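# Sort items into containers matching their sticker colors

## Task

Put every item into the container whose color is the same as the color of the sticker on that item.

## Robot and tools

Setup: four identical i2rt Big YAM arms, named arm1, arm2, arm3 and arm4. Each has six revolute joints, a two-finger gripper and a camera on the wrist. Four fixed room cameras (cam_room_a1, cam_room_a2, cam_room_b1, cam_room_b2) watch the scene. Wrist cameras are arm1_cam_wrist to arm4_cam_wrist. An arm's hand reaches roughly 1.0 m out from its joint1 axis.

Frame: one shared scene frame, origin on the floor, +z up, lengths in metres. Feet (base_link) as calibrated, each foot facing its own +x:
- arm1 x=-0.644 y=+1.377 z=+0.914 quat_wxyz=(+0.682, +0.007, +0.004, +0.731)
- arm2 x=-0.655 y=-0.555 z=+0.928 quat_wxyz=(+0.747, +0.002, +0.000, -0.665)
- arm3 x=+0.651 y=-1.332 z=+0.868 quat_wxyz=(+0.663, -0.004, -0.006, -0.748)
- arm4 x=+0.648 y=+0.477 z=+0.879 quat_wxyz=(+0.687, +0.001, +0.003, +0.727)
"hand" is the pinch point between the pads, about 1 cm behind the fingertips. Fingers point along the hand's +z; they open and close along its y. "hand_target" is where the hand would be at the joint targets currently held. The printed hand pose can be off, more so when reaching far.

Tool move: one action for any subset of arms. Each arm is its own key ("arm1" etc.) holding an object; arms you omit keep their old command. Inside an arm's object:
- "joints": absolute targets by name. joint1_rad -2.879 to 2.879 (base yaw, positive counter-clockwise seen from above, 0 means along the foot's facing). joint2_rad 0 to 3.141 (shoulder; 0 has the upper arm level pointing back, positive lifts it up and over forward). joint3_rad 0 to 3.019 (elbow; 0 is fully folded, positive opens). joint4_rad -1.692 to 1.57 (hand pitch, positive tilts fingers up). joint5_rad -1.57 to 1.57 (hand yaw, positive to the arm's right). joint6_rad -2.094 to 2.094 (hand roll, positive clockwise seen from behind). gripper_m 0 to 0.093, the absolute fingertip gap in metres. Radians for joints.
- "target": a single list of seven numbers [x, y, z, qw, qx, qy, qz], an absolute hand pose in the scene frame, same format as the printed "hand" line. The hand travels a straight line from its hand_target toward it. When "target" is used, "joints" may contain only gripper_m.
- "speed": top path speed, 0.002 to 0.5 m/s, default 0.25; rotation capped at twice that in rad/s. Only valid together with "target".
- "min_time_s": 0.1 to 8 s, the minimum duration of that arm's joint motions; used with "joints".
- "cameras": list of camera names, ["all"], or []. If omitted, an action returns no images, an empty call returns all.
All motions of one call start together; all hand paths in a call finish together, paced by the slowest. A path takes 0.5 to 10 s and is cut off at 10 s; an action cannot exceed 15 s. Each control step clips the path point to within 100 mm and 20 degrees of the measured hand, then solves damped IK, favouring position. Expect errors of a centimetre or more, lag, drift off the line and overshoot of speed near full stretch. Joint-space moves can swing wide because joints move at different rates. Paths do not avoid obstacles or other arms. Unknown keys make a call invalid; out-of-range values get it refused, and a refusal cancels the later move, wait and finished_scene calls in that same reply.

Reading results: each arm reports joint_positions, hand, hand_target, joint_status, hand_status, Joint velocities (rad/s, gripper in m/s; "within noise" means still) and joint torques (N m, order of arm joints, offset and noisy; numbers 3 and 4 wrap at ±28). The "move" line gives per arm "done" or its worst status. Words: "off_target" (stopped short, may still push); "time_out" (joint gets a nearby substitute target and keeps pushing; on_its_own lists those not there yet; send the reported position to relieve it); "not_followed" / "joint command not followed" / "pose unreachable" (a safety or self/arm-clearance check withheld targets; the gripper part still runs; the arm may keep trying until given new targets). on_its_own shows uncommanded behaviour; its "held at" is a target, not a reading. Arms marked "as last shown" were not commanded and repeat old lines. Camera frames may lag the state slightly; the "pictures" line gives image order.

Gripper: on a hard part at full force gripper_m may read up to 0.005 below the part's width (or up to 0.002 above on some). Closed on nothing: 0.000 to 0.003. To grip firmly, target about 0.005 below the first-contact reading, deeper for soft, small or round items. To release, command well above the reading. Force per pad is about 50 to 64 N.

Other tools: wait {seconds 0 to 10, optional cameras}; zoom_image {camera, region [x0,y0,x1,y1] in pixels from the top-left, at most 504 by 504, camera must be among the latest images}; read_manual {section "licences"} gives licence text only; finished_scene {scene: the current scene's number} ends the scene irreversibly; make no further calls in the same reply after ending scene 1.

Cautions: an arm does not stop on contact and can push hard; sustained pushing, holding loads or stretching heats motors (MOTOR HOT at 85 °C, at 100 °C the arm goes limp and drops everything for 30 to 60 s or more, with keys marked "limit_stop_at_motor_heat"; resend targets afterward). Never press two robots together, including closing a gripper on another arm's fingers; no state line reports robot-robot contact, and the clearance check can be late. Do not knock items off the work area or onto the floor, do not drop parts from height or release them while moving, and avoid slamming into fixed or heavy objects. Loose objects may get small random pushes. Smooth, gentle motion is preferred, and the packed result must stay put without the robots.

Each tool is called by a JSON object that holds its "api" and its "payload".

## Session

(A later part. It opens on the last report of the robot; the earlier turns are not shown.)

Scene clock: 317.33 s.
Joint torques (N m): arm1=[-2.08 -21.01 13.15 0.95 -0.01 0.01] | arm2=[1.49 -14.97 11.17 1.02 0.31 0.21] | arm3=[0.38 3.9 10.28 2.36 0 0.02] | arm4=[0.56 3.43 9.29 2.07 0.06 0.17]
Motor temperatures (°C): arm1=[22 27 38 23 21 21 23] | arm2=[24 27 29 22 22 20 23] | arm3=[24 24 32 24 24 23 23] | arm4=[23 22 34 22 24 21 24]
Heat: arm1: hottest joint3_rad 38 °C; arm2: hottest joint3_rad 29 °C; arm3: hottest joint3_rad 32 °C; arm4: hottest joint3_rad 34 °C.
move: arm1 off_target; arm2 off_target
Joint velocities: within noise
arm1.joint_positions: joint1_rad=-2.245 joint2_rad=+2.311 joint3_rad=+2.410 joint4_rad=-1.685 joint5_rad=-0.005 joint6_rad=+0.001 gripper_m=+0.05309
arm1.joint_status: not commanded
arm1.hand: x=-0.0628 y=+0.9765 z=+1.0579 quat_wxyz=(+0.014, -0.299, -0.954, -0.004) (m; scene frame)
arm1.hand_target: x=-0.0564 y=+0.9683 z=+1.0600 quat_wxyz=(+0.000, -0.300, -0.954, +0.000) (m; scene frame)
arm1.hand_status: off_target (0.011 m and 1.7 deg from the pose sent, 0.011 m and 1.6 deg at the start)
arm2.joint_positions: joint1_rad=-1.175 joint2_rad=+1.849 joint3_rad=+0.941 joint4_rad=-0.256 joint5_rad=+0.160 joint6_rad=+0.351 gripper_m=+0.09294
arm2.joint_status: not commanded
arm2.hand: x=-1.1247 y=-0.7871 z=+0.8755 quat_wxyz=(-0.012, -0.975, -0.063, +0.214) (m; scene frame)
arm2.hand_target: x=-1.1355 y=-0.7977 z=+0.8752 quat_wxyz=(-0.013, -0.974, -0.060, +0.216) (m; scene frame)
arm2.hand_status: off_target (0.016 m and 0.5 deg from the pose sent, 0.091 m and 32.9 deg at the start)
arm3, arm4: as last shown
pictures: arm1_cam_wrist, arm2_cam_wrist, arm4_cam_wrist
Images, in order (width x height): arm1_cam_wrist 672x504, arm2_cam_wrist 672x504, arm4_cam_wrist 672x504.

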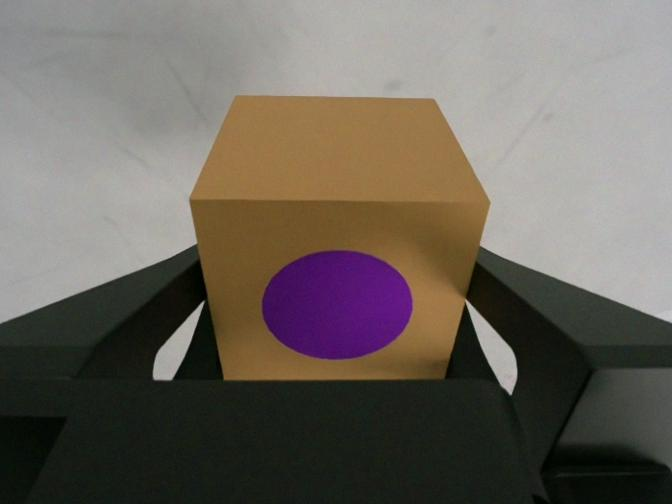

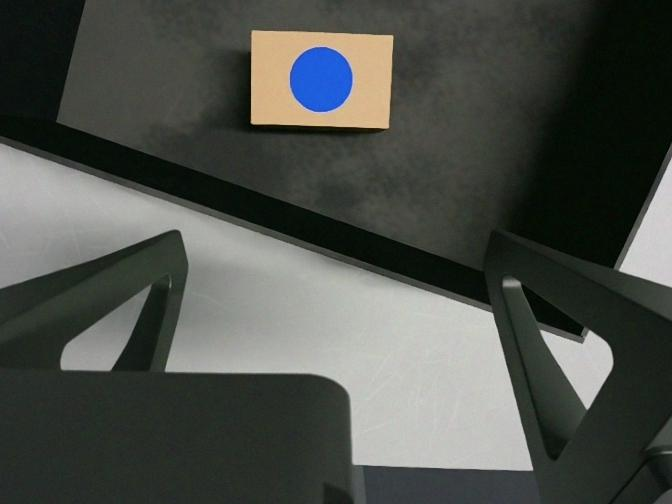

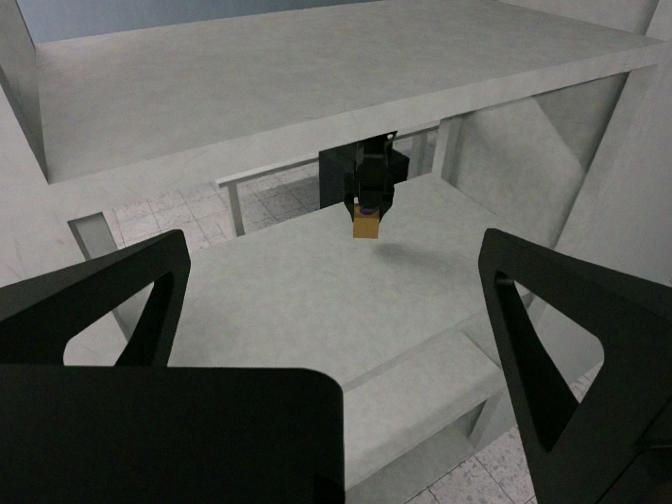

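{"api": "move", "payload": {"arm1": {"target":[-0.056,0.968,1.045,0,0.300,0.954,0],"speed":0.06}, "cameras": ["arm4_cam_wrist"]}}

{"api": "zoom_image", "payload": {"camera": "arm4_cam_wrist", "region": [310, 130, 450, 290]}}

Scene clock: 321.33 s.
Joint torques (N m): arm1=[-2.26 -21.07 10.74 1.05 -0.06 0.02] | arm2=[1.49 -15.03 11.15 0.99 0.3 0.21] | arm3=[0.56 4.07 10.25 2.39 0 0.01] | arm4=[0.5 3.72 9.42 2.06 0.06 0.15]
Motor temperatures (°C): arm1=[22 28 38 23 21 21 23] | arm2=[24 27 29 22 22 20 23] | arm3=[24 24 32 24 24 23 23] | arm4=[23 22 34 22 24 21 24]
Heat: arm1: hottest joint3_rad 38 °C; arm2: hottest joint3_rad 29 °C; arm3: hottest joint3_rad 32 °C; arm4: hottest joint3_rad 34 °C.
move: arm1 done
Joint velocities: within noise
arm1.joint_positions: joint1_rad=-2.245 joint2_rad=+2.312 joint3_rad=+2.389 joint4_rad=-1.643 joint5_rad=-0.005 joint6_rad=+0.001 gripper_m=+0.05309
arm1.joint_status: not commanded
arm1.hand: x=-0.0580 y=+0.9731 z=+1.0495 quat_wxyz=(+0.005, -0.299, -0.954, -0.001) (m; scene frame)
arm1.hand_target: x=-0.0560 y=+0.9681 z=+1.0451 quat_wxyz=(+0.000, -0.300, -0.954, +0.000) (m; scene frame)
arm1.hand_status: done (0.007 m and 0.6 deg from the pose sent, 0.017 m and 1.7 deg at the start)
arm2, arm4: as last shown
arm3.joint_positions: joint1_rad=-1.489 joint2_rad=+0.496 joint3_rad=+1.363 joint4_rad=-0.915 joint5_rad=+0.000 joint6_rad=-0.007 gripper_m=+0.09398
arm3.joint_status: not commanded
arm3.hand: x=+0.4344 y=-1.3138 z=+1.5171 quat_wxyz=(+0.011, -0.724, +0.016, +0.689) (m; scene frame)
arm3.hand_target: x=+0.4430 y=-1.3116 z=+1.5380 quat_wxyz=(+0.013, -0.707, +0.022, +0.706) (m; scene frame)
arm3.hand_status: not commanded
pictures: arm4_cam_wrist
Images, in order (width x height): arm4_cam_wrist 672x504.

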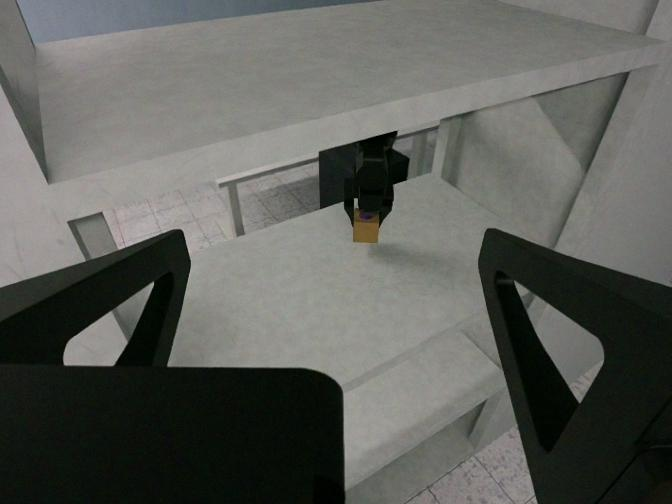

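Scaled by 3.150.

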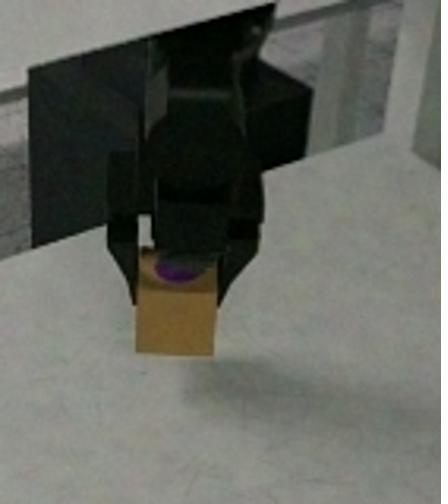

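{"api": "move", "payload": {"arm1": {"target":[-0.056,0.968,1.030,0,0.300,0.954,0],"speed":0.06}, "arm2": {"target":[-1.193,-0.809,0.755,-0.0132,-0.9744,-0.0596,0.2160],"speed":0.15}, "cameras": ["arm2_cam_wrist","arm4_cam_wrist"]}}

{"api": "zoom_image", "payload": {"camera": "arm4_cam_wrist", "region": [310, 130, 450, 290]}}

Scene clock: 328.30 s.
Joint torques (N m): arm1=[-2.84 -21.07 10.69 1.06 -0.04 -0.02] | arm2=[0.91 -17.73 8.12 1.72 -0.01 -0.12] | arm3=[0.62 3.96 10.25 2.37 0 0.01] | arm4=[0.56 3.78 9.35 1.98 0.08 0.15]
Motor temperatures (°C): arm1=[22 28 37 23 21 21 23] | arm2=[24 27 29 22 22 20 23] | arm3=[24 24 32 24 24 23 23] | arm4=[23 22 34 22 24 21 24]
Heat: arm1: hottest joint3_rad 37 °C; arm2: hottest joint3_rad 29 °C; arm3: hottest joint3_rad 32 °C; arm4: hottest joint3_rad 34 °C.
move: arm1 done; arm2 off_target
Joint velocities: within noise
arm1.joint_positions: joint1_rad=-2.245 joint2_rad=+2.312 joint3_rad=+2.347 joint4_rad=-1.602 joint5_rad=-0.005 joint6_rad=+0.001 gripper_m=+0.05309
arm1.joint_status: not commanded
arm1.hand: x=-0.0578 y=+0.9728 z=+1.0333 quat_wxyz=(+0.005, -0.299, -0.954, -0.001) (m; scene frame)
arm1.hand_target: x=-0.0560 y=+0.9681 z=+1.0301 quat_wxyz=(+0.000, -0.300, -0.954, +0.000) (m; scene frame)
arm1.hand_status: done (0.006 m and 0.6 deg from the pose sent, 0.020 m and 0.6 deg at the start)
arm2.joint_positions: joint1_rad=-1.204 joint2_rad=+2.197 joint3_rad=+1.155 joint4_rad=-0.100 joint5_rad=+0.152 joint6_rad=+0.352 gripper_m=+0.09294
arm2.joint_status: not commanded
arm2.hand: x=-1.1927 y=-0.8074 z=+0.7704 quat_wxyz=(-0.017, -0.973, -0.049, +0.223) (m; scene frame)
arm2.hand_target: x=-1.1926 y=-0.8088 z=+0.7554 quat_wxyz=(-0.013, -0.974, -0.059, +0.216) (m; scene frame)
arm2.hand_status: off_target (0.015 m and 1.6 deg from the pose sent, 0.140 m and 0.5 deg at the start)
arm3, arm4: as last shown
pictures: arm2_cam_wrist, arm4_cam_wrist
Images, in order (width x height): arm2_cam_wrist 672x504, arm4_cam_wrist 672x504.

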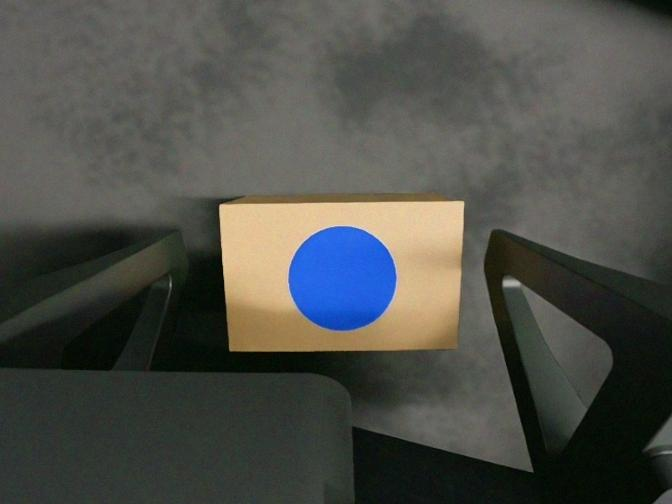

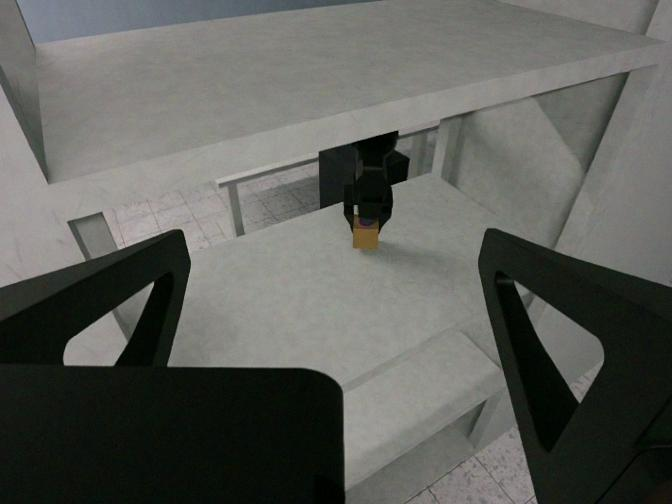

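Scaled by 3.150.

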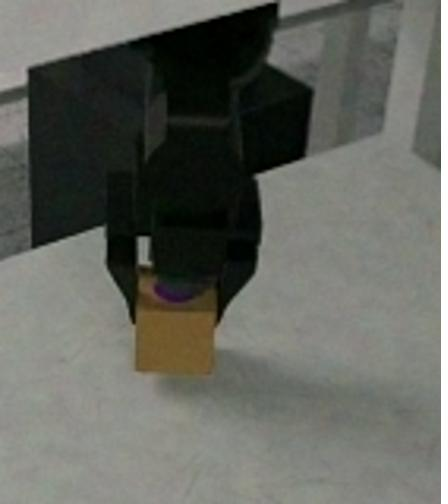

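{"api": "move", "payload": {"arm1": {"target":[-0.056,0.968,1.018,0,0.300,0.954,0],"speed":0.04}, "arm2": {"target":[-1.193,-0.809,0.741,-0.0132,-0.9744,-0.0596,0.2160],"speed":0.08}, "cameras": ["arm4_cam_wrist"]}}

{"api": "zoom_image", "payload": {"camera": "arm4_cam_wrist", "region": [310, 130, 450, 290]}}

{"api": "move", "payload": {"arm2": {"joints":{"gripper_m":0.058}}, "cameras": ["arm2_cam_wrist"]}}

Scene clock: 335.23 s.
Joint torques (N m): arm1=[-2.49 -21.01 10.76 0.94 -0.03 0.03] | arm2=[0.79 -16.97 8.53 1.94 -0.01 -0.12] | arm3=[0.56 3.84 10.26 2.4 -0.01 0.02] | arm4=[0.5 3.66 9.44 2.02 0.06 0.17]
Motor temperatures (°C): arm1=[22 29 36 23 21 21 23] | arm2=[24 27 29 22 22 20 23] | arm3=[24 24 32 24 24 23 23] | arm4=[23 22 34 22 24 21 24]
Heat: arm1: hottest joint3_rad 36 °C; arm2: hottest joint3_rad 29 °C; arm3: hottest joint3_rad 32 °C; arm4: hottest joint3_rad 34 °C.
move: arm1 done; arm2 off_target
Joint velocities: within noise
arm1.joint_positions: joint1_rad=-2.245 joint2_rad=+2.312 joint3_rad=+2.315 joint4_rad=-1.570 joint5_rad=-0.005 joint6_rad=+0.001 gripper_m=+0.05309
arm1.joint_status: not commanded
arm1.hand: x=-0.0578 y=+0.9728 z=+1.0211 quat_wxyz=(+0.005, -0.299, -0.954, -0.001) (m; scene frame)
arm1.hand_target: x=-0.0560 y=+0.9681 z=+1.0181 quat_wxyz=(+0.000, -0.300, -0.954, +0.000) (m; scene frame)
arm1.hand_status: done (0.006 m and 0.6 deg from the pose sent, 0.016 m and 0.6 deg at the start)
arm2.joint_positions: joint1_rad=-1.204 joint2_rad=+2.219 joint3_rad=+1.155 joint4_rad=-0.081 joint5_rad=+0.152 joint6_rad=+0.352 gripper_m=+0.09294
arm2.joint_status: not commanded
arm2.hand: x=-1.1906 y=-0.8063 z=+0.7595 quat_wxyz=(-0.016, -0.974, -0.049, +0.222) (m; scene frame)
arm2.hand_target: x=-1.1923 y=-0.8086 z=+0.7416 quat_wxyz=(-0.013, -0.974, -0.059, +0.216) (m; scene frame)
arm2.hand_status: off_target (0.019 m and 1.4 deg from the pose sent, 0.029 m and 1.5 deg at the start)
arm3: as last shown
arm4.joint_positions: joint1_rad=+0.956 joint2_rad=+0.503 joint3_rad=+1.366 joint4_rad=-0.916 joint5_rad=+0.001 joint6_rad=-0.012 gripper_m=+0.09398
arm4.joint_status: not commanded
arm4.hand: x=+0.4657 y=+0.5961 z=+1.5290 quat_wxyz=(-0.192, +0.698, -0.198, -0.661) (m; scene frame)
arm4.hand_target: x=+0.4759 y=+0.5911 z=+1.5504 quat_wxyz=(-0.195, +0.678, -0.199, -0.680) (m; scene frame)
arm4.hand_status: not commanded
pictures: arm4_cam_wrist
Images, in order (width x height): arm4_cam_wrist 672x504.

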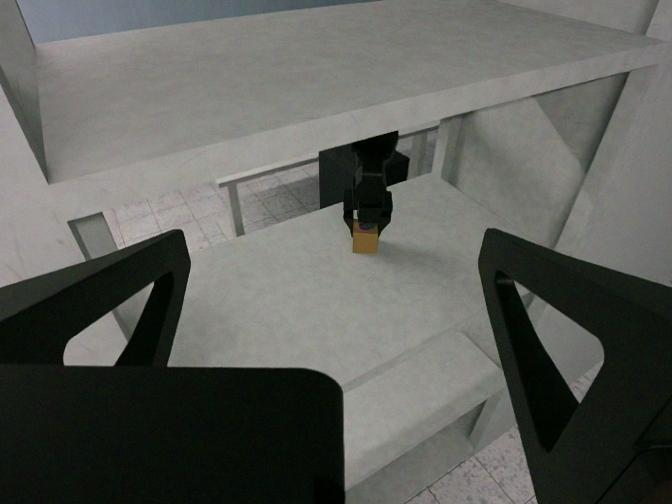

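Scaled by 3.150.

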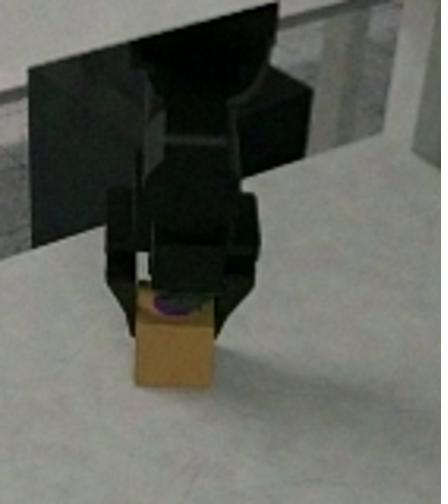

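Scene clock: 335.77 s.
Joint torques (N m): arm1=[-2.02 -21.66 10.76 0.83 -0.06 0.02] | arm2=[0.91 -16.97 8.53 1.95 0 -0.12] | arm3=[0.5 4.13 10.22 2.41 0 0.02] | arm4=[0.38 3.43 9.39 1.98 0.06 0.18]
Motor temperatures (°C): arm1=[22 29 36 23 21 21 23] | arm2=[24 27 29 22 22 20 23] | arm3=[24 24 32 24 24 23 23] | arm4=[23 22 34 22 24 21 24]
Heat: arm1: hottest joint3_rad 36 °C; arm2: hottest joint3_rad 29 °C; arm3: hottest joint3_rad 32 °C; arm4: hottest joint3_rad 34 °C.
move: arm2 off_target
Joint velocities: within noise
arm1, arm3, arm4: as last shown
arm2.joint_positions: joint1_rad=-1.204 joint2_rad=+2.219 joint3_rad=+1.155 joint4_rad=-0.081 joint5_rad=+0.152 joint6_rad=+0.351 gripper_m=+0.06898
arm2.joint_status: gripper_m off_target (ended at +0.06901, target +0.05800)
arm2.hand: x=-1.1906 y=-0.8063 z=+0.7595 quat_wxyz=(-0.016, -0.974, -0.049, +0.222) (m; scene frame)
arm2.hand_target: x=-1.1921 y=-0.8085 z=+0.7415 quat_wxyz=(-0.013, -0.975, -0.060, +0.216) (m; scene frame)
arm2.hand_status: not commanded
pictures: arm2_cam_wrist
Images, in order (width x height): arm2_cam_wrist 672x504.

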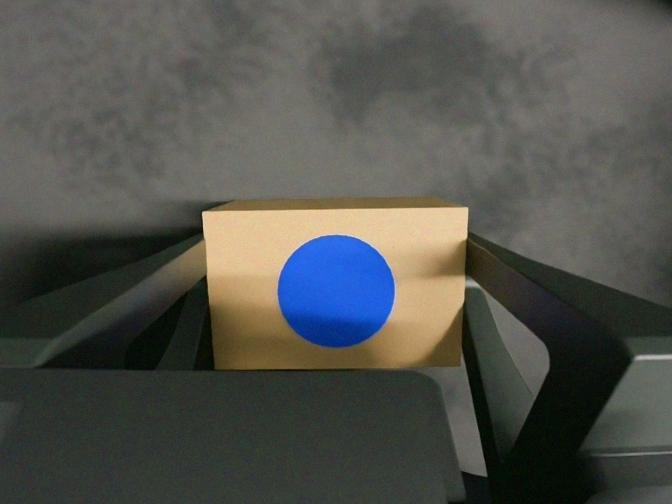

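{"api": "move", "payload": {"arm1": {"target":[-0.056,0.968,1.009,0,0.300,0.954,0],"speed":0.04}, "arm2": {"target":[-1.193,-0.809,0.95,-0.0132,-0.9744,-0.0596,0.2160],"speed":0.2}, "cameras": ["arm4_cam_wrist","arm2_cam_wrist"]}}

{"api": "zoom_image", "payload": {"camera": "arm4_cam_wrist", "region": [310, 130, 450, 290]}}

Scene clock: 342.73 s.
Joint torques (N m): arm1=[-2.49 -21.19 9.32 1.35 -0.03 -0.03] | arm2=[0.91 -19.19 12.98 1.01 0.01 -0.08] | arm3=[0.56 4.01 10.25 2.36 0 0.02] | arm4=[0.15 3.37 9.32 2.02 0.08 0.13]
Motor temperatures (°C): arm1=[22 29 36 23 21 21 23] | arm2=[24 27 29 22 22 20 24] | arm3=[24 24 32 24 24 23 23] | arm4=[23 22 34 22 24 21 24]
Heat: arm1: hottest joint3_rad 36 °C; arm2: hottest joint3_rad 29 °C; arm3: hottest joint3_rad 32 °C; arm4: hottest joint3_rad 34 °C.
move: arm1 off_target; arm2 off_target
Joint velocities: within noise
arm1.joint_positions: joint1_rad=-2.245 joint2_rad=+2.312 joint3_rad=+2.309 joint4_rad=-1.560 joint5_rad=-0.005 joint6_rad=+0.001 gripper_m=+0.05309
arm1.joint_status: not commanded
arm1.hand: x=-0.0570 y=+0.9722 z=+1.0189 quat_wxyz=(+0.003, -0.299, -0.954, +0.000) (m; scene frame)
arm1.hand_target: x=-0.0561 y=+0.9682 z=+1.0091 quat_wxyz=(+0.000, -0.300, -0.954, +0.000) (m; scene frame)
arm1.hand_status: off_target (0.011 m and 0.4 deg from the pose sent, 0.013 m and 0.6 deg at the start)
arm2.joint_positions: joint1_rad=-1.204 joint2_rad=+1.841 joint3_rad=+1.155 joint4_rad=-0.504 joint5_rad=+0.152 joint6_rad=+0.346 gripper_m=+0.06898
arm2.joint_status: not commanded
arm2.hand: x=-1.1767 y=-0.7993 z=+0.9332 quat_wxyz=(-0.006, -0.978, -0.054, +0.202) (m; scene frame)
arm2.hand_target: x=-1.1922 y=-0.8086 z=+0.9504 quat_wxyz=(-0.013, -0.974, -0.060, +0.216) (m; scene frame)
arm2.hand_status: off_target (0.025 m and 2.0 deg from the pose sent, 0.191 m and 1.4 deg at the start)
arm3, arm4: as last shown
pictures: arm2_cam_wrist, arm4_cam_wrist
Images, in order (width x height): arm2_cam_wrist 672x504, arm4_cam_wrist 672x504.

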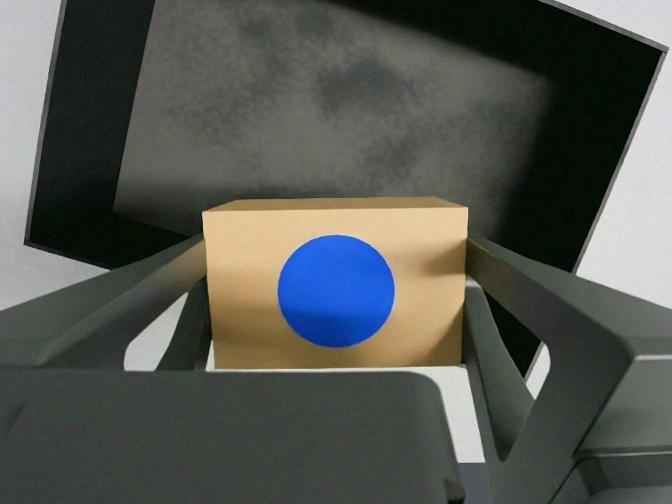

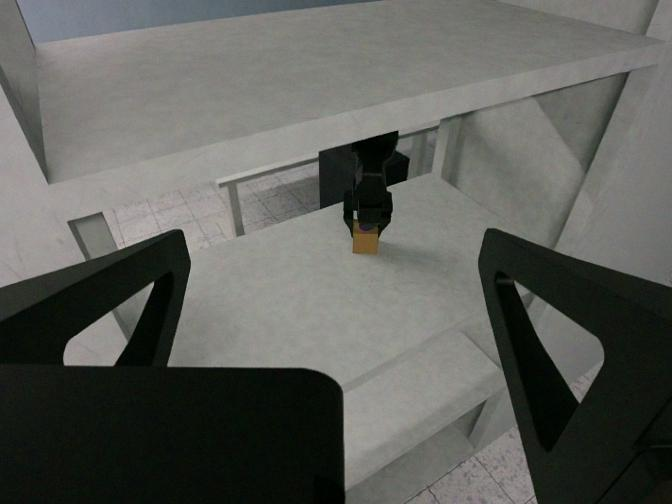

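Scaled by 3.150.

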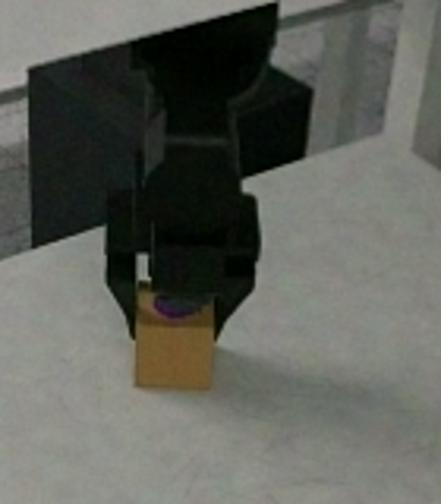

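{"api": "move", "payload": {"arm1": {"joints":{"gripper_m":0.085}}, "arm2": {"joints":{"joint2_rad":0.8,"joint3_rad":0.95,"joint4_rad":-1.5,"joint5_rad":0,"joint6_rad":0},"min_time_s":2.5}}}

{"api": "move", "payload": {"arm1": {"target":[-0.058,0.97,1.10,0,0.300,0.954,0],"speed":0.15}, "arm2": {"joints":{"joint1_rad":2.125},"min_time_s":3.5}, "cameras": ["arm1_cam_wrist","arm4_cam_wrist"]}}

Scene clock: 353.13 s.
Joint torques (N m): arm1=[-1.9 -21.25 10.61 0.92 -0.03 0.02] | arm2=[0.91 -3.66 10.18 0.76 -0.17 -0.08] | arm3=[0.56 3.78 10.21 2.37 0.01 0.01] | arm4=[0.26 3.37 9.46 2.18 0.02 0.14]
Motor temperatures (°C): arm1=[21 30 36 23 21 21 23] | arm2=[24 27 30 22 22 20 24] | arm3=[24 24 32 24 24 23 23] | arm4=[23 22 34 22 24 21 24]
Heat: arm1: hottest joint3_rad 36 °C; arm2: hottest joint3_rad 30 °C; arm3: hottest joint3_rad 32 °C; arm4: hottest joint3_rad 34 °C.
move: arm1 done; arm2 done
Joint velocities: within noise
arm1.joint_positions: joint1_rad=-2.245 joint2_rad=+2.312 joint3_rad=+2.294 joint4_rad=-1.548 joint5_rad=-0.006 joint6_rad=+0.001 gripper_m=+0.08496
arm1.joint_status: all done
arm1.hand: x=-0.0578 y=+0.9728 z=+1.0131 quat_wxyz=(+0.005, -0.299, -0.954, -0.001) (m; scene frame)
arm1.hand_target: x=-0.0561 y=+0.9682 z=+1.0091 quat_wxyz=(+0.000, -0.300, -0.954, +0.000) (m; scene frame)
arm1.hand_status: not commanded
arm2.joint_positions: joint1_rad=-1.204 joint2_rad=+0.798 joint3_rad=+0.965 joint4_rad=-1.489 joint5_rad=+0.003 joint6_rad=+0.015 gripper_m=+0.06898
arm2.joint_status: all done
arm2.hand: x=-0.8718 y=-0.6687 z=+1.1995 quat_wxyz=(-0.028, -0.965, -0.231, +0.119) (m; scene frame)
arm2.hand_target: x=-0.8670 y=-0.6670 z=+1.1921 quat_wxyz=(-0.025, -0.965, -0.239, +0.106) (m; scene frame)
arm2.hand_status: not commanded
arm3, arm4: as last shown
pictures: none

Scene clock: 356.97 s.
Joint torques (N m): arm1=[-2.08 -23.18 15.28 -0.09 0 -0.01] | arm2=[1.08 -3.31 10.19 0.81 -0.02 -0.06] | arm3=[0.5 3.78 10.21 2.39 0 0.02] | arm4=[0.09 3.66 9.44 2 0.04 0.18]
Motor temperatures (°C): arm1=[21 30 35 23 21 21 23] | arm2=[24 27 30 22 22 20 24] | arm3=[24 24 32 24 24 23 23] | arm4=[23 22 34 22 24 21 24]
Heat: arm1: hottest joint3_rad 35 °C; arm2: hottest joint3_rad 30 °C; arm3: hottest joint3_rad 32 °C; arm4: hottest joint3_rad 34 °C.
move: arm1 off_target; arm2 done
Joint velocities: within noise
arm1.joint_positions: joint1_rad=-2.245 joint2_rad=+2.299 joint3_rad=+2.402 joint4_rad=-1.684 joint5_rad=-0.006 joint6_rad=+0.001 gripper_m=+0.08496
arm1.joint_status: not commanded
arm1.hand: x=-0.0641 y=+0.9776 z=+1.0633 quat_wxyz=(+0.012, -0.299, -0.954, -0.003) (m; scene frame)
arm1.hand_target: x=-0.0597 y=+0.9713 z=+1.0994 quat_wxyz=(-0.020, -0.300, -0.954, +0.006) (m; scene frame)
arm1.hand_status: off_target (0.038 m and 1.4 deg from the pose sent, 0.087 m and 0.6 deg at the start; a joint's target at an end of its range on 90 of 104 steps)
arm2.joint_positions: joint1_rad=+2.121 joint2_rad=+0.798 joint3_rad=+0.965 joint4_rad=-1.489 joint5_rad=+0.000 joint6_rad=+0.013 gripper_m=+0.06900
arm2.joint_status: all done
arm2.hand: x=-0.4639 y=-0.4056 z=+1.2011 quat_wxyz=(-0.118, +0.319, -0.939, -0.043) (m; scene frame)
arm2.hand_target: x=-0.4683 y=-0.4080 z=+1.1936 quat_wxyz=(-0.105, +0.327, -0.938, -0.037) (m; scene frame)
arm2.hand_status: not commanded
arm3, arm4: as last shown
pictures: arm1_cam_wrist, arm4_cam_wrist
Images, in order (width x height): arm1_cam_wrist 672x504, arm4_cam_wrist 672x504.

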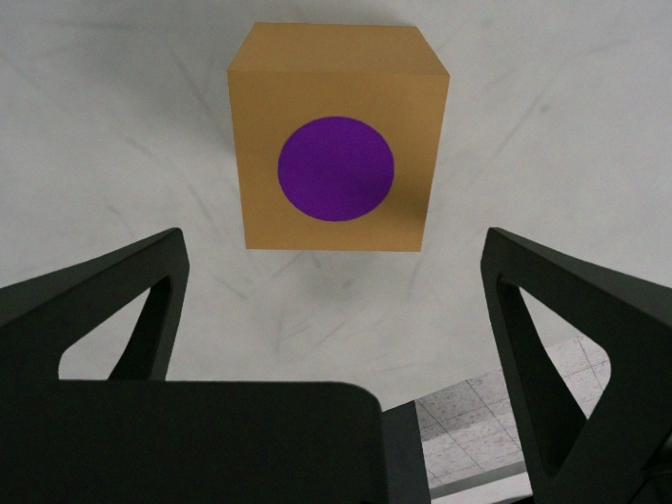

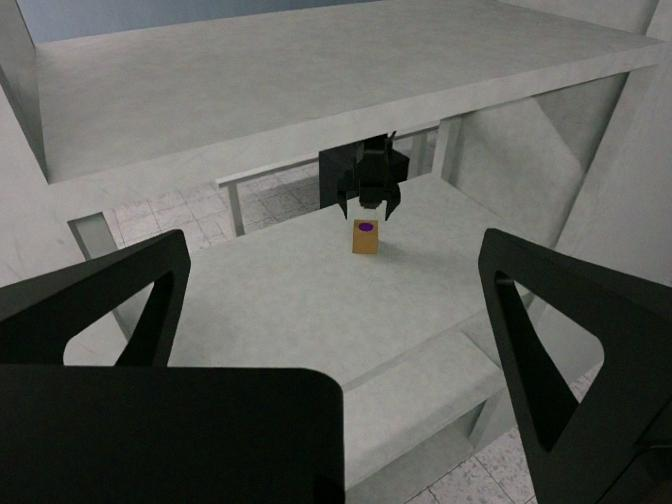

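{"api": "move", "payload": {"arm1": {"target":[-0.40,1.21,1.12,0,0.300,0.954,0],"speed":0.25}, "arm2": {"target":[-0.352,-0.315,1.10,0.2084,-0.3208,0.9211,0.0726],"speed":0.2}, "arm4": {"joints":{"joint1_rad":0.90},"min_time_s":1}}}

{"api": "move", "payload": {"arm1": {"joints":{"joint1_rad":-1.2,"joint2_rad":0.8,"joint3_rad":0.95,"joint4_rad":-1.5},"min_time_s":2.5}, "arm2": {"target":[0.002,-0.035,1.085,0.2084,-0.3208,0.9211,0.0726],"speed":0.2}, "arm4": {"target":[0.337,0.695,1.15,0.0904,-0.9096,0.2868,0.2868],"speed":0.25}, "cameras": ["arm2_cam_wrist","arm4_cam_wrist","cam_room_a2","cam_room_b1"]}}

Scene clock: 375.03 s.
Joint torques (N m): arm1=[-1.96 -3.66 10.92 -0.02 -0.01 0.03] | arm2=[1.14 -7.41 10.52 2.43 0.1 -0.04] | arm3=[0.56 3.84 10.28 2.36 -0.01 0.02] | arm4=[0.15 3.43 9.55 1.98 0.06 0.17]
Motor temperatures (°C): arm1=[21 31 35 23 21 21 22] | arm2=[24 26 31 22 22 20 24] | arm3=[24 24 32 24 24 23 23] | arm4=[23 22 34 22 24 21 24]
Heat: arm1: hottest joint3_rad 35 °C; arm2: hottest joint3_rad 31 °C; arm3: hottest joint3_rad 32 °C; arm4: hottest joint3_rad 34 °C.
move: arm1 done; arm2 done; arm4 done
Joint velocities: within noise
arm1.joint_positions: joint1_rad=-2.245 joint2_rad=+1.093 joint3_rad=+0.986 joint4_rad=-1.442 joint5_rad=-0.006 joint6_rad=+0.001 gripper_m=+0.08496
arm1.joint_status: not commanded
arm1.hand: x=-0.3992 y=+1.2102 z=+1.1190 quat_wxyz=(-0.003, -0.299, -0.954, +0.002) (m; scene frame)
arm1.hand_target: x=-0.3999 y=+1.2100 z=+1.1201 quat_wxyz=(+0.000, -0.300, -0.954, +0.000) (m; scene frame)
arm1.hand_status: done (0.001 m and 0.4 deg from the pose sent, 0.412 m and 1.4 deg at the start)
arm2.joint_positions: joint1_rad=+2.121 joint2_rad=+1.097 joint3_rad=+0.843 joint4_rad=-0.869 joint5_rad=+0.000 joint6_rad=+0.013 gripper_m=+0.06900
arm2.joint_status: not commanded
arm2.hand: x=-0.3515 y=-0.3169 z=+1.1086 quat_wxyz=(-0.211, +0.313, -0.923, -0.075) (m; scene frame)
arm2.hand_target: x=-0.3521 y=-0.3152 z=+1.1002 quat_wxyz=(-0.208, +0.321, -0.921, -0.073) (m; scene frame)
arm2.hand_status: done (0.009 m and 1.0 deg from the pose sent, 0.176 m and 11.1 deg at the start)
arm3: as last shown
arm4.joint_positions: joint1_rad=+0.909 joint2_rad=+0.503 joint3_rad=+1.366 joint4_rad=-0.916 joint5_rad=+0.001 joint6_rad=-0.012 gripper_m=+0.09398
arm4.joint_status: all done
arm4.hand: x=+0.4713 y=+0.6046 z=+1.5289 quat_wxyz=(-0.208, +0.693, -0.214, -0.657) (m; scene frame)
arm4.hand_target: x=+0.4817 y=+0.5997 z=+1.5504 quat_wxyz=(-0.212, +0.673, -0.216, -0.675) (m; scene frame)
arm4.hand_status: not commanded
pictures: none

Scene clock: 378.33 s.
Joint torques (N m): arm1=[-1.32 -1.26 10.62 0.43 0.03 0.02] | arm2=[0.91 -25.17 17.28 1.14 0.07 -0.07] | arm3=[0.44 4.01 10.24 2.4 0 0.02] | arm4=[0.85 -5.66 9.43 1.42 0.09 0.15]
Motor temperatures (°C): arm1=[21 30 35 23 21 21 22] | arm2=[24 26 32 22 22 20 24] | arm3=[24 24 32 24 24 23 23] | arm4=[23 22 34 22 24 21 24]
Heat: arm1: hottest joint3_rad 35 °C; arm2: hottest joint3_rad 32 °C; arm3: hottest joint3_rad 32 °C; arm4: hottest joint3_rad 34 °C.
move: arm1 done; arm2 off_target; arm4 done
Joint velocities: within noise
arm1.joint_positions: joint1_rad=-1.206 joint2_rad=+0.809 joint3_rad=+0.950 joint4_rad=-1.490 joint5_rad=-0.006 joint6_rad=+0.001 gripper_m=+0.08497
arm1.joint_status: all done
arm1.hand: x=-0.4200 y=+1.4789 z=+1.1742 quat_wxyz=(-0.100, +0.213, -0.971, -0.030) (m; scene frame)
arm1.hand_target: x=-0.4240 y=+1.4788 z=+1.1755 quat_wxyz=(-0.099, +0.216, -0.971, -0.030) (m; scene frame)
arm1.hand_status: not commanded
arm2.joint_positions: joint1_rad=+2.121 joint2_rad=+2.387 joint3_rad=+2.493 joint4_rad=-1.246 joint5_rad=+0.000 joint6_rad=+0.013 gripper_m=+0.06900
arm2.joint_status: not commanded
arm2.hand: x=-0.0051 y=-0.0437 z=+1.0869 quat_wxyz=(-0.203, +0.314, -0.925, -0.073) (m; scene frame)
arm2.hand_target: x=+0.0012 y=-0.0356 z=+1.0849 quat_wxyz=(-0.210, +0.321, -0.921, -0.073) (m; scene frame)
arm2.hand_status: off_target (0.011 m and 1.1 deg from the pose sent, 0.453 m and 1.0 deg at the start)
arm3.joint_positions: joint1_rad=-1.489 joint2_rad=+0.496 joint3_rad=+1.363 joint4_rad=-0.915 joint5_rad=+0.000 joint6_rad=-0.007 gripper_m=+0.09398
arm3.joint_status: not commanded
arm3.hand: x=+0.4344 y=-1.3138 z=+1.5171 quat_wxyz=(+0.011, -0.724, +0.016, +0.689) (m; scene frame)
arm3.hand_target: x=+0.4430 y=-1.3116 z=+1.5380 quat_wxyz=(+0.013, -0.707, +0.022, +0.706) (m; scene frame)
arm3.hand_status: not commanded
arm4.joint_positions: joint1_rad=+0.909 joint2_rad=+0.949 joint3_rad=+0.936 joint4_rad=-0.968 joint5_rad=+0.009 joint6_rad=-0.009 gripper_m=+0.09398
arm4.joint_status: not commanded
arm4.hand: x=+0.3407 y=+0.6941 z=+1.1471 quat_wxyz=(-0.090, +0.914, -0.283, -0.278) (m; scene frame)
arm4.hand_target: x=+0.3370 y=+0.6950 z=+1.1501 quat_wxyz=(-0.090, +0.910, -0.287, -0.287) (m; scene frame)
arm4.hand_status: done (0.005 m and 1.2 deg from the pose sent, 0.412 m and 52.1 deg at the start)
pictures: arm2_cam_wrist, arm4_cam_wrist, cam_room_a2, cam_room_b1
Images, in order (width x height): arm2_cam_wrist 672x504, arm4_cam_wrist 672x504, cam_room_a2 672x504, cam_room_b1 672x504.

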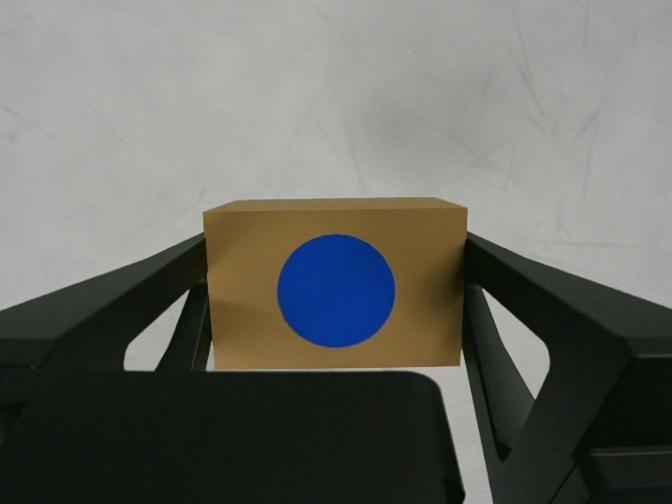

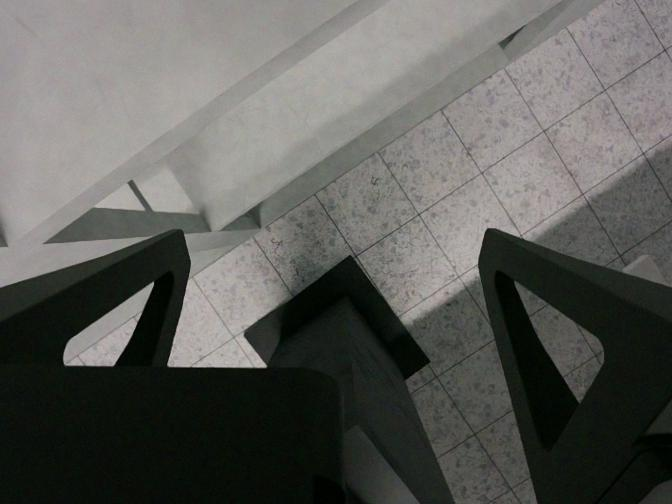

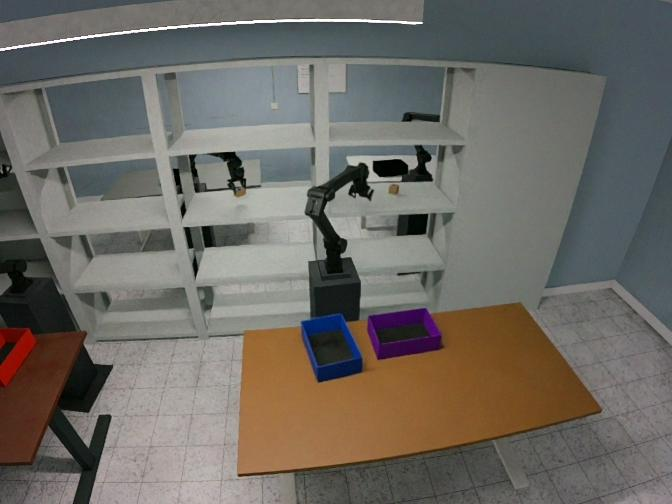

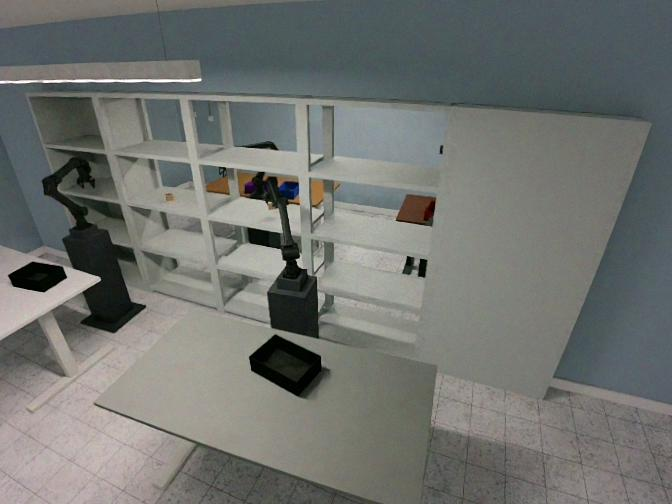

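{"api": "move", "payload": {"arm2": {"target":[0.003,-0.035,1.018,0.2084,-0.3208,0.9211,0.0726],"speed":0.1}, "arm4": {"target":[0.03,0.910,1.10,0.0904,-0.9096,0.2868,0.2868],"speed":0.25}, "cameras": ["arm2_cam_wrist","arm4_cam_wrist"]}}

Scene clock: 384.73 s.
Joint torques (N m): arm1=[-0.73 -0.62 10.69 0.36 -0.01 0.04] | arm2=[0.85 -25.99 10.85 2.44 0.03 -0.08] | arm3=[0.5 4.01 10.25 2.39 0 0.01] | arm4=[0.73 -21.48 13.23 0.62 0.01 0.11]
Motor temperatures (°C): arm1=[21 29 35 23 21 21 22] | arm2=[24 27 33 22 22 20 25] | arm3=[24 24 32 24 24 23 23] | arm4=[23 22 35 22 24 21 24]
Heat: arm1: hottest joint3_rad 35 °C; arm2: hottest joint3_rad 33 °C; arm3: hottest joint3_rad 32 °C; arm4: hottest joint3_rad 35 °C.
move: arm2 off_target; arm4 off_target
Joint velocities: within noise
arm1, arm3: as last shown
arm2.joint_positions: joint1_rad=+2.121 joint2_rad=+2.387 joint3_rad=+2.382 joint4_rad=-1.099 joint5_rad=+0.000 joint6_rad=+0.013 gripper_m=+0.06900
arm2.joint_status: not commanded
arm2.hand: x=+0.0029 y=-0.0373 z=+1.0483 quat_wxyz=(-0.220, +0.312, -0.921, -0.078) (m; scene frame)
arm2.hand_target: x=+0.0021 y=-0.0357 z=+1.0183 quat_wxyz=(-0.208, +0.321, -0.921, -0.073) (m; scene frame)
arm2.hand_status: off_target (0.030 m and 1.7 deg from the pose sent, 0.070 m and 1.1 deg at the start)
arm4.joint_positions: joint1_rad=+0.909 joint2_rad=+1.946 joint3_rad=+1.831 joint4_rad=-0.868 joint5_rad=+0.009 joint6_rad=-0.009 gripper_m=+0.09398
arm4.joint_status: not commanded
arm4.hand: x=+0.0408 y=+0.9013 z=+1.0882 quat_wxyz=(-0.089, +0.914, -0.283, -0.276) (m; scene frame)
arm4.hand_target: x=+0.0308 y=+0.9095 z=+1.0998 quat_wxyz=(-0.091, +0.909, -0.287, -0.287) (m; scene frame)
arm4.hand_status: off_target (0.018 m and 1.4 deg from the pose sent, 0.381 m and 1.2 deg at the start)
pictures: arm2_cam_wrist, arm4_cam_wrist
Images, in order (width x height): arm2_cam_wrist 672x504, arm4_cam_wrist 672x504.

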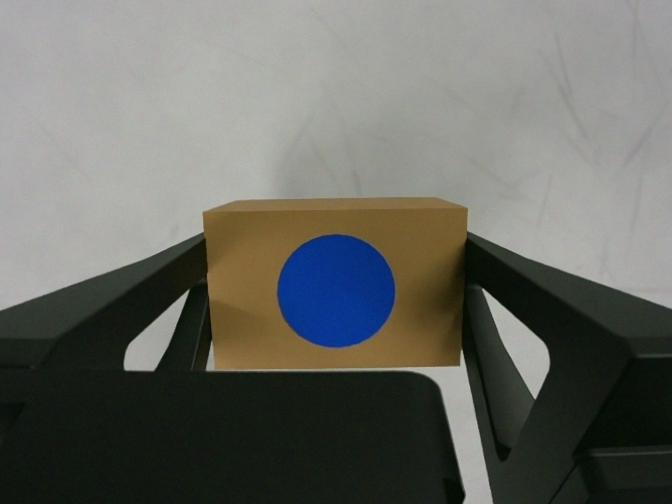

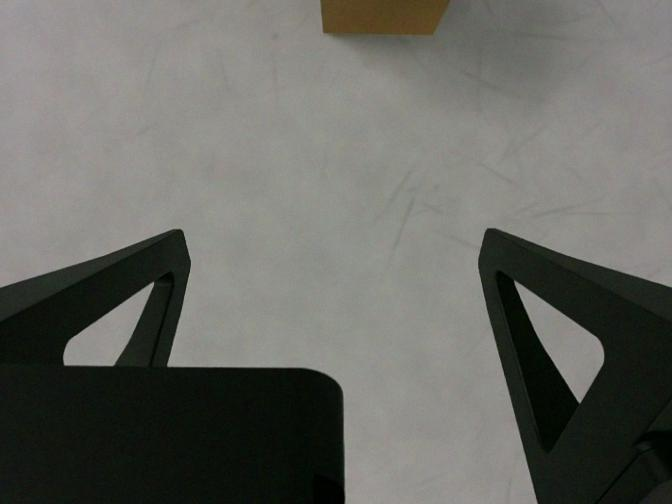

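{"api": "move", "payload": {"arm2": {"target":[0.003,-0.035,0.998,0.2084,-0.3208,0.9211,0.0726],"speed":0.05}, "arm4": {"target":[0.025,0.937,1.10,0.0904,-0.9096,0.2868,0.2868],"speed":0.1}, "cameras": ["arm2_cam_wrist","arm4_cam_wrist"]}}

Scene clock: 396.07 s.
Joint torques (N m): arm1=[-1.2 -1.2 10.73 0.38 0.01 0.06] | arm2=[0.91 -25.82 10.44 2.41 0.03 -0.06] | arm3=[0.5 3.96 10.26 2.39 0 0.02] | arm4=[0.62 -21.36 13.29 0.59 -0.03 -0.07]
Motor temperatures (°C): arm1=[21 28 35 23 21 21 22] | arm2=[24 28 32 22 22 20 25] | arm3=[24 24 32 24 24 23 23] | arm4=[23 22 36 22 24 21 24]
Heat: arm1: hottest joint3_rad 35 °C; arm2: hottest joint3_rad 32 °C; arm3: hottest joint3_rad 32 °C; arm4: hottest joint3_rad 36 °C.
move: arm2 off_target; arm4 off_target
Joint velocities: within noise
arm1, arm3: as last shown
arm2.joint_positions: joint1_rad=+2.121 joint2_rad=+2.387 joint3_rad=+2.344 joint4_rad=-1.051 joint5_rad=+0.000 joint6_rad=+0.013 gripper_m=+0.06900
arm2.joint_status: not commanded
arm2.hand: x=+0.0044 y=-0.0362 z=+1.0348 quat_wxyz=(-0.224, +0.312, -0.920, -0.080) (m; scene frame)
arm2.hand_target: x=+0.0018 y=-0.0360 z=+0.9985 quat_wxyz=(-0.208, +0.321, -0.921, -0.073) (m; scene frame)
arm2.hand_status: off_target (0.037 m and 2.2 deg from the pose sent, 0.050 m and 1.7 deg at the start)
arm4.joint_positions: joint1_rad=+0.882 joint2_rad=+1.994 joint3_rad=+1.926 joint4_rad=-0.903 joint5_rad=-0.006 joint6_rad=-0.012 gripper_m=+0.09398
arm4.joint_status: not commanded
arm4.hand: x=+0.0352 y=+0.9270 z=+1.0973 quat_wxyz=(-0.088, +0.910, -0.291, -0.283) (m; scene frame)
arm4.hand_target: x=+0.0257 y=+0.9366 z=+1.0999 quat_wxyz=(-0.091, +0.909, -0.287, -0.287) (m; scene frame)
arm4.hand_status: off_target (0.015 m and 0.7 deg from the pose sent, 0.041 m and 1.3 deg at the start)
pictures: arm2_cam_wrist, arm4_cam_wrist
Images, in order (width x height): arm2_cam_wrist 672x504, arm4_cam_wrist 672x504.

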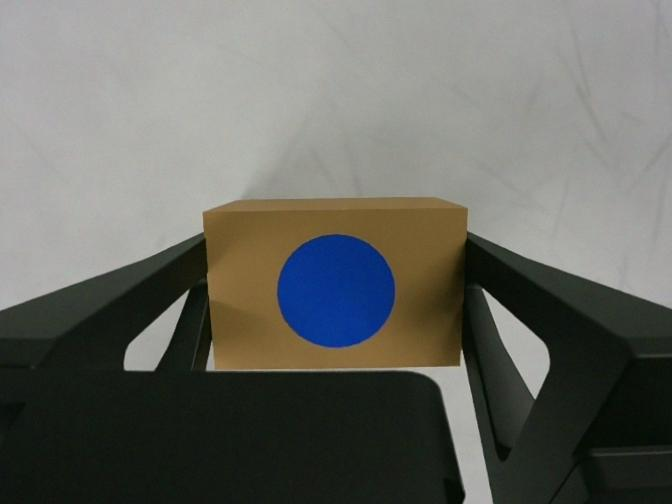

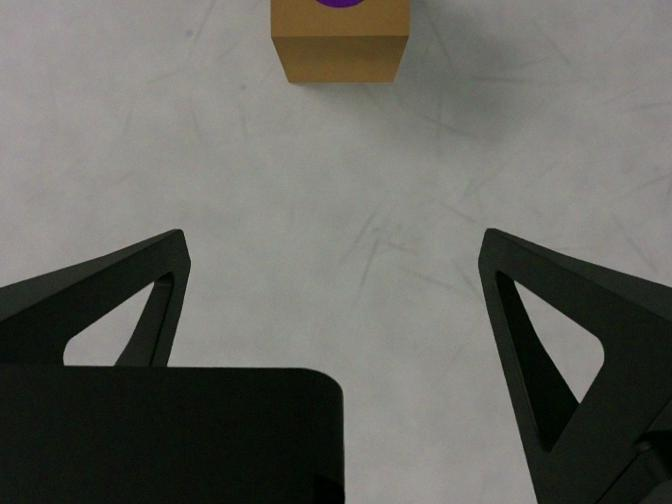

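{"api": "move", "payload": {"arm2": {"joints":{"joint2_rad":2.387,"joint3_rad":2.275,"joint4_rad":-0.98},"min_time_s":1.5}, "arm4": {"target":[-0.064,1.000,1.024,0.0904,-0.9096,0.2868,0.2868],"speed":0.12}, "cameras": ["arm2_cam_wrist","arm4_cam_wrist"]}}

Scene clock: 405.33 s.
Joint torques (N m): arm1=[-1.73 -1.03 10.59 0.4 0 0] | arm2=[0.91 -27.4 9.46 2.5 0.01 -0.05] | arm3=[0.56 3.96 10.25 2.4 -0.01 0.02] | arm4=[1.08 -26.52 13.26 0.46 0.01 -0.05]
Motor temperatures (°C): arm1=[21 28 35 23 21 21 22] | arm2=[24 29 32 22 22 20 25] | arm3=[24 24 32 24 24 23 23] | arm4=[23 23 39 22 24 21 24]
Heat: arm1: hottest joint3_rad 35 °C; arm2: hottest joint3_rad 32 °C; arm3: hottest joint3_rad 32 °C; arm4: hottest joint3_rad 39 °C.
move: arm2 done; arm4 done
Joint velocities: within noise
arm1, arm3: as last shown
arm2.joint_positions: joint1_rad=+2.121 joint2_rad=+2.372 joint3_rad=+2.305 joint4_rad=-0.998 joint5_rad=+0.000 joint6_rad=+0.011 gripper_m=+0.06900
arm2.joint_status: all done
arm2.hand: x=+0.0065 y=-0.0346 z=+1.0338 quat_wxyz=(-0.237, +0.312, -0.916, -0.084) (m; scene frame)
arm2.hand_target: x=+0.0022 y=-0.0357 z=+1.0085 quat_wxyz=(-0.226, +0.319, -0.917, -0.079) (m; scene frame)
arm2.hand_status: not commanded
arm4.joint_positions: joint1_rad=+0.882 joint2_rad=+2.428 joint3_rad=+2.493 joint4_rad=-1.031 joint5_rad=-0.006 joint6_rad=-0.012 gripper_m=+0.09398
arm4.joint_status: not commanded
arm4.hand: x=-0.0574 y=+0.9944 z=+1.0280 quat_wxyz=(-0.089, +0.909, -0.291, -0.285) (m; scene frame)
arm4.hand_target: x=-0.0634 y=+0.9996 z=+1.0238 quat_wxyz=(-0.091, +0.909, -0.287, -0.288) (m; scene frame)
arm4.hand_status: done (0.010 m and 0.6 deg from the pose sent, 0.143 m and 0.8 deg at the start)
pictures: arm2_cam_wrist, arm4_cam_wrist
Images, in order (width x height): arm2_cam_wrist 672x504, arm4_cam_wrist 672x504.

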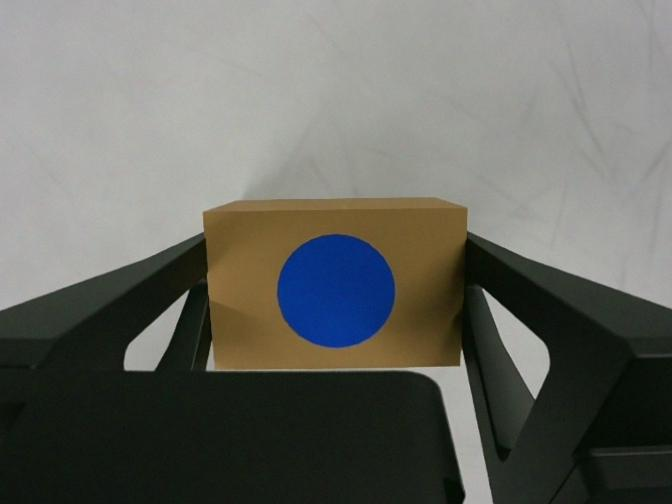

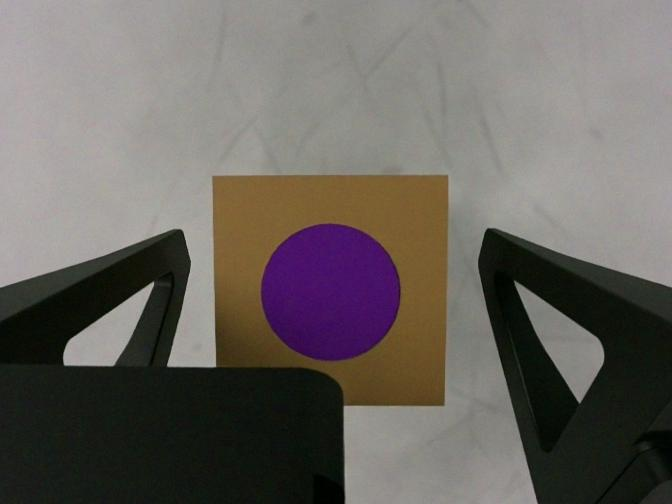

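{"api": "move", "payload": {"arm4": {"joints":{"gripper_m":0.046}}, "cameras": ["cam_room_a2","arm4_cam_wrist","cam_room_a1"]}}

{"api": "zoom_image", "payload": {"camera": "cam_room_a2", "region": [180, 140, 290, 220]}}

Scene clock: 412.60 s.
Joint torques (N m): arm1=[-1.38 -0.97 10.63 0.49 0 0.09] | arm2=[0.97 -27.52 9.51 2.48 0 -0.06] | arm3=[0.56 3.96 10.29 2.36 0.01 0.02] | arm4=[0.85 -26.75 13.46 0.59 0 -0.06]
Motor temperatures (°C): arm1=[21 27 34 23 21 21 22] | arm2=[24 28 31 22 22 20 25] | arm3=[24 24 32 24 24 23 23] | arm4=[23 23 41 22 24 21 24]
Heat: arm1: hottest joint3_rad 34 °C; arm2: hottest joint3_rad 31 °C; arm3: hottest joint3_rad 32 °C; arm4: hottest joint3_rad 41 °C.
move: arm4 off_target
Joint velocities: within noise
arm1, arm2, arm3: as last shown
arm4.joint_positions: joint1_rad=+0.882 joint2_rad=+2.428 joint3_rad=+2.493 joint4_rad=-1.031 joint5_rad=-0.006 joint6_rad=-0.012 gripper_m=+0.05335
arm4.joint_status: gripper_m off_target (ended at +0.05338, target +0.04600)
arm4.hand: x=-0.0574 y=+0.9944 z=+1.0280 quat_wxyz=(-0.089, +0.909, -0.291, -0.285) (m; scene frame)
arm4.hand_target: x=-0.0634 y=+0.9996 z=+1.0238 quat_wxyz=(-0.091, +0.909, -0.287, -0.288) (m; scene frame)
arm4.hand_status: not commanded
pictures: arm4_cam_wrist, cam_room_a1, cam_room_a2
Images, in order (width x height): arm4_cam_wrist 672x504, cam_room_a1 672x504, cam_room_a2 672x504.

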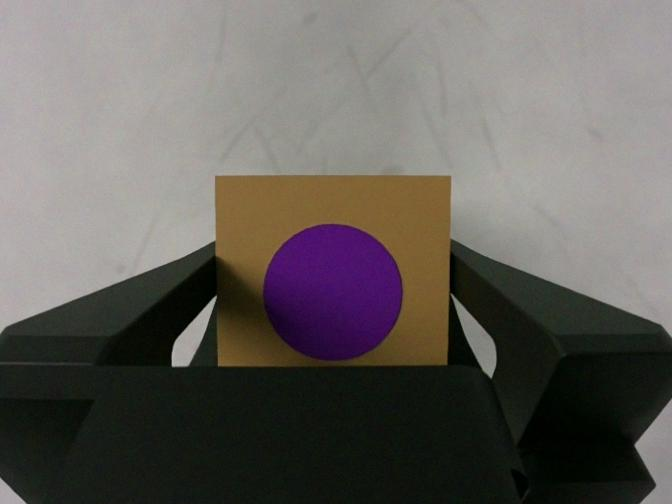

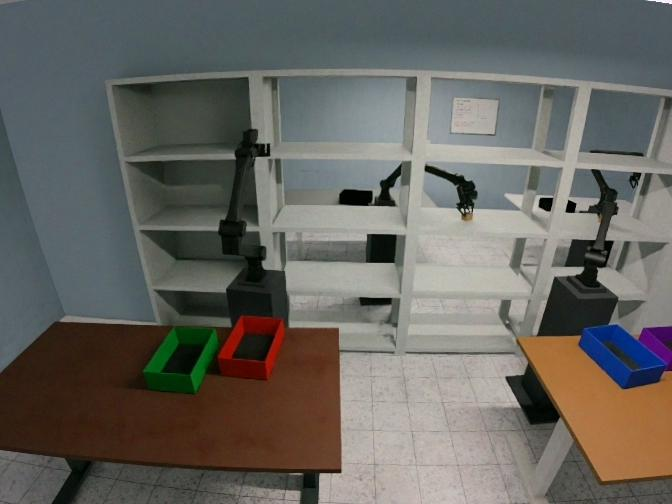

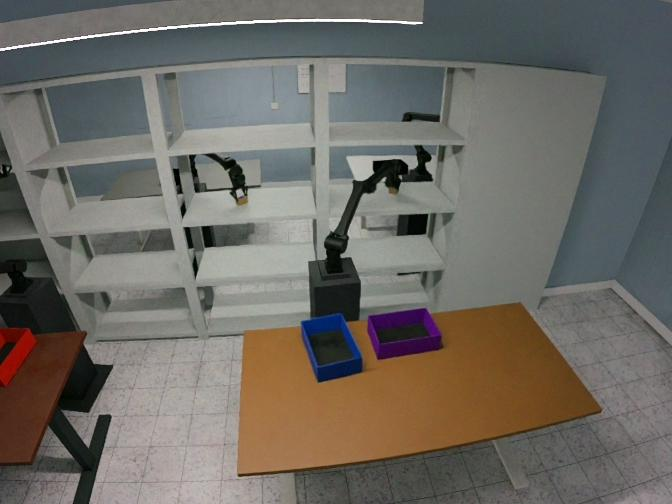

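Scaled by 4.582.

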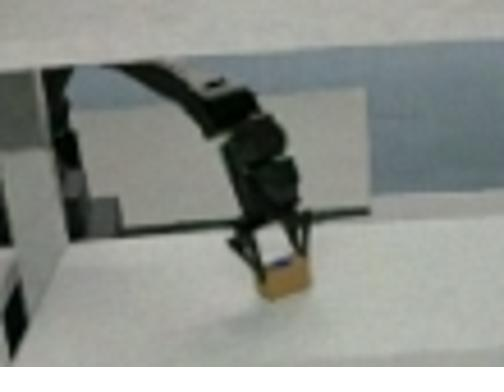

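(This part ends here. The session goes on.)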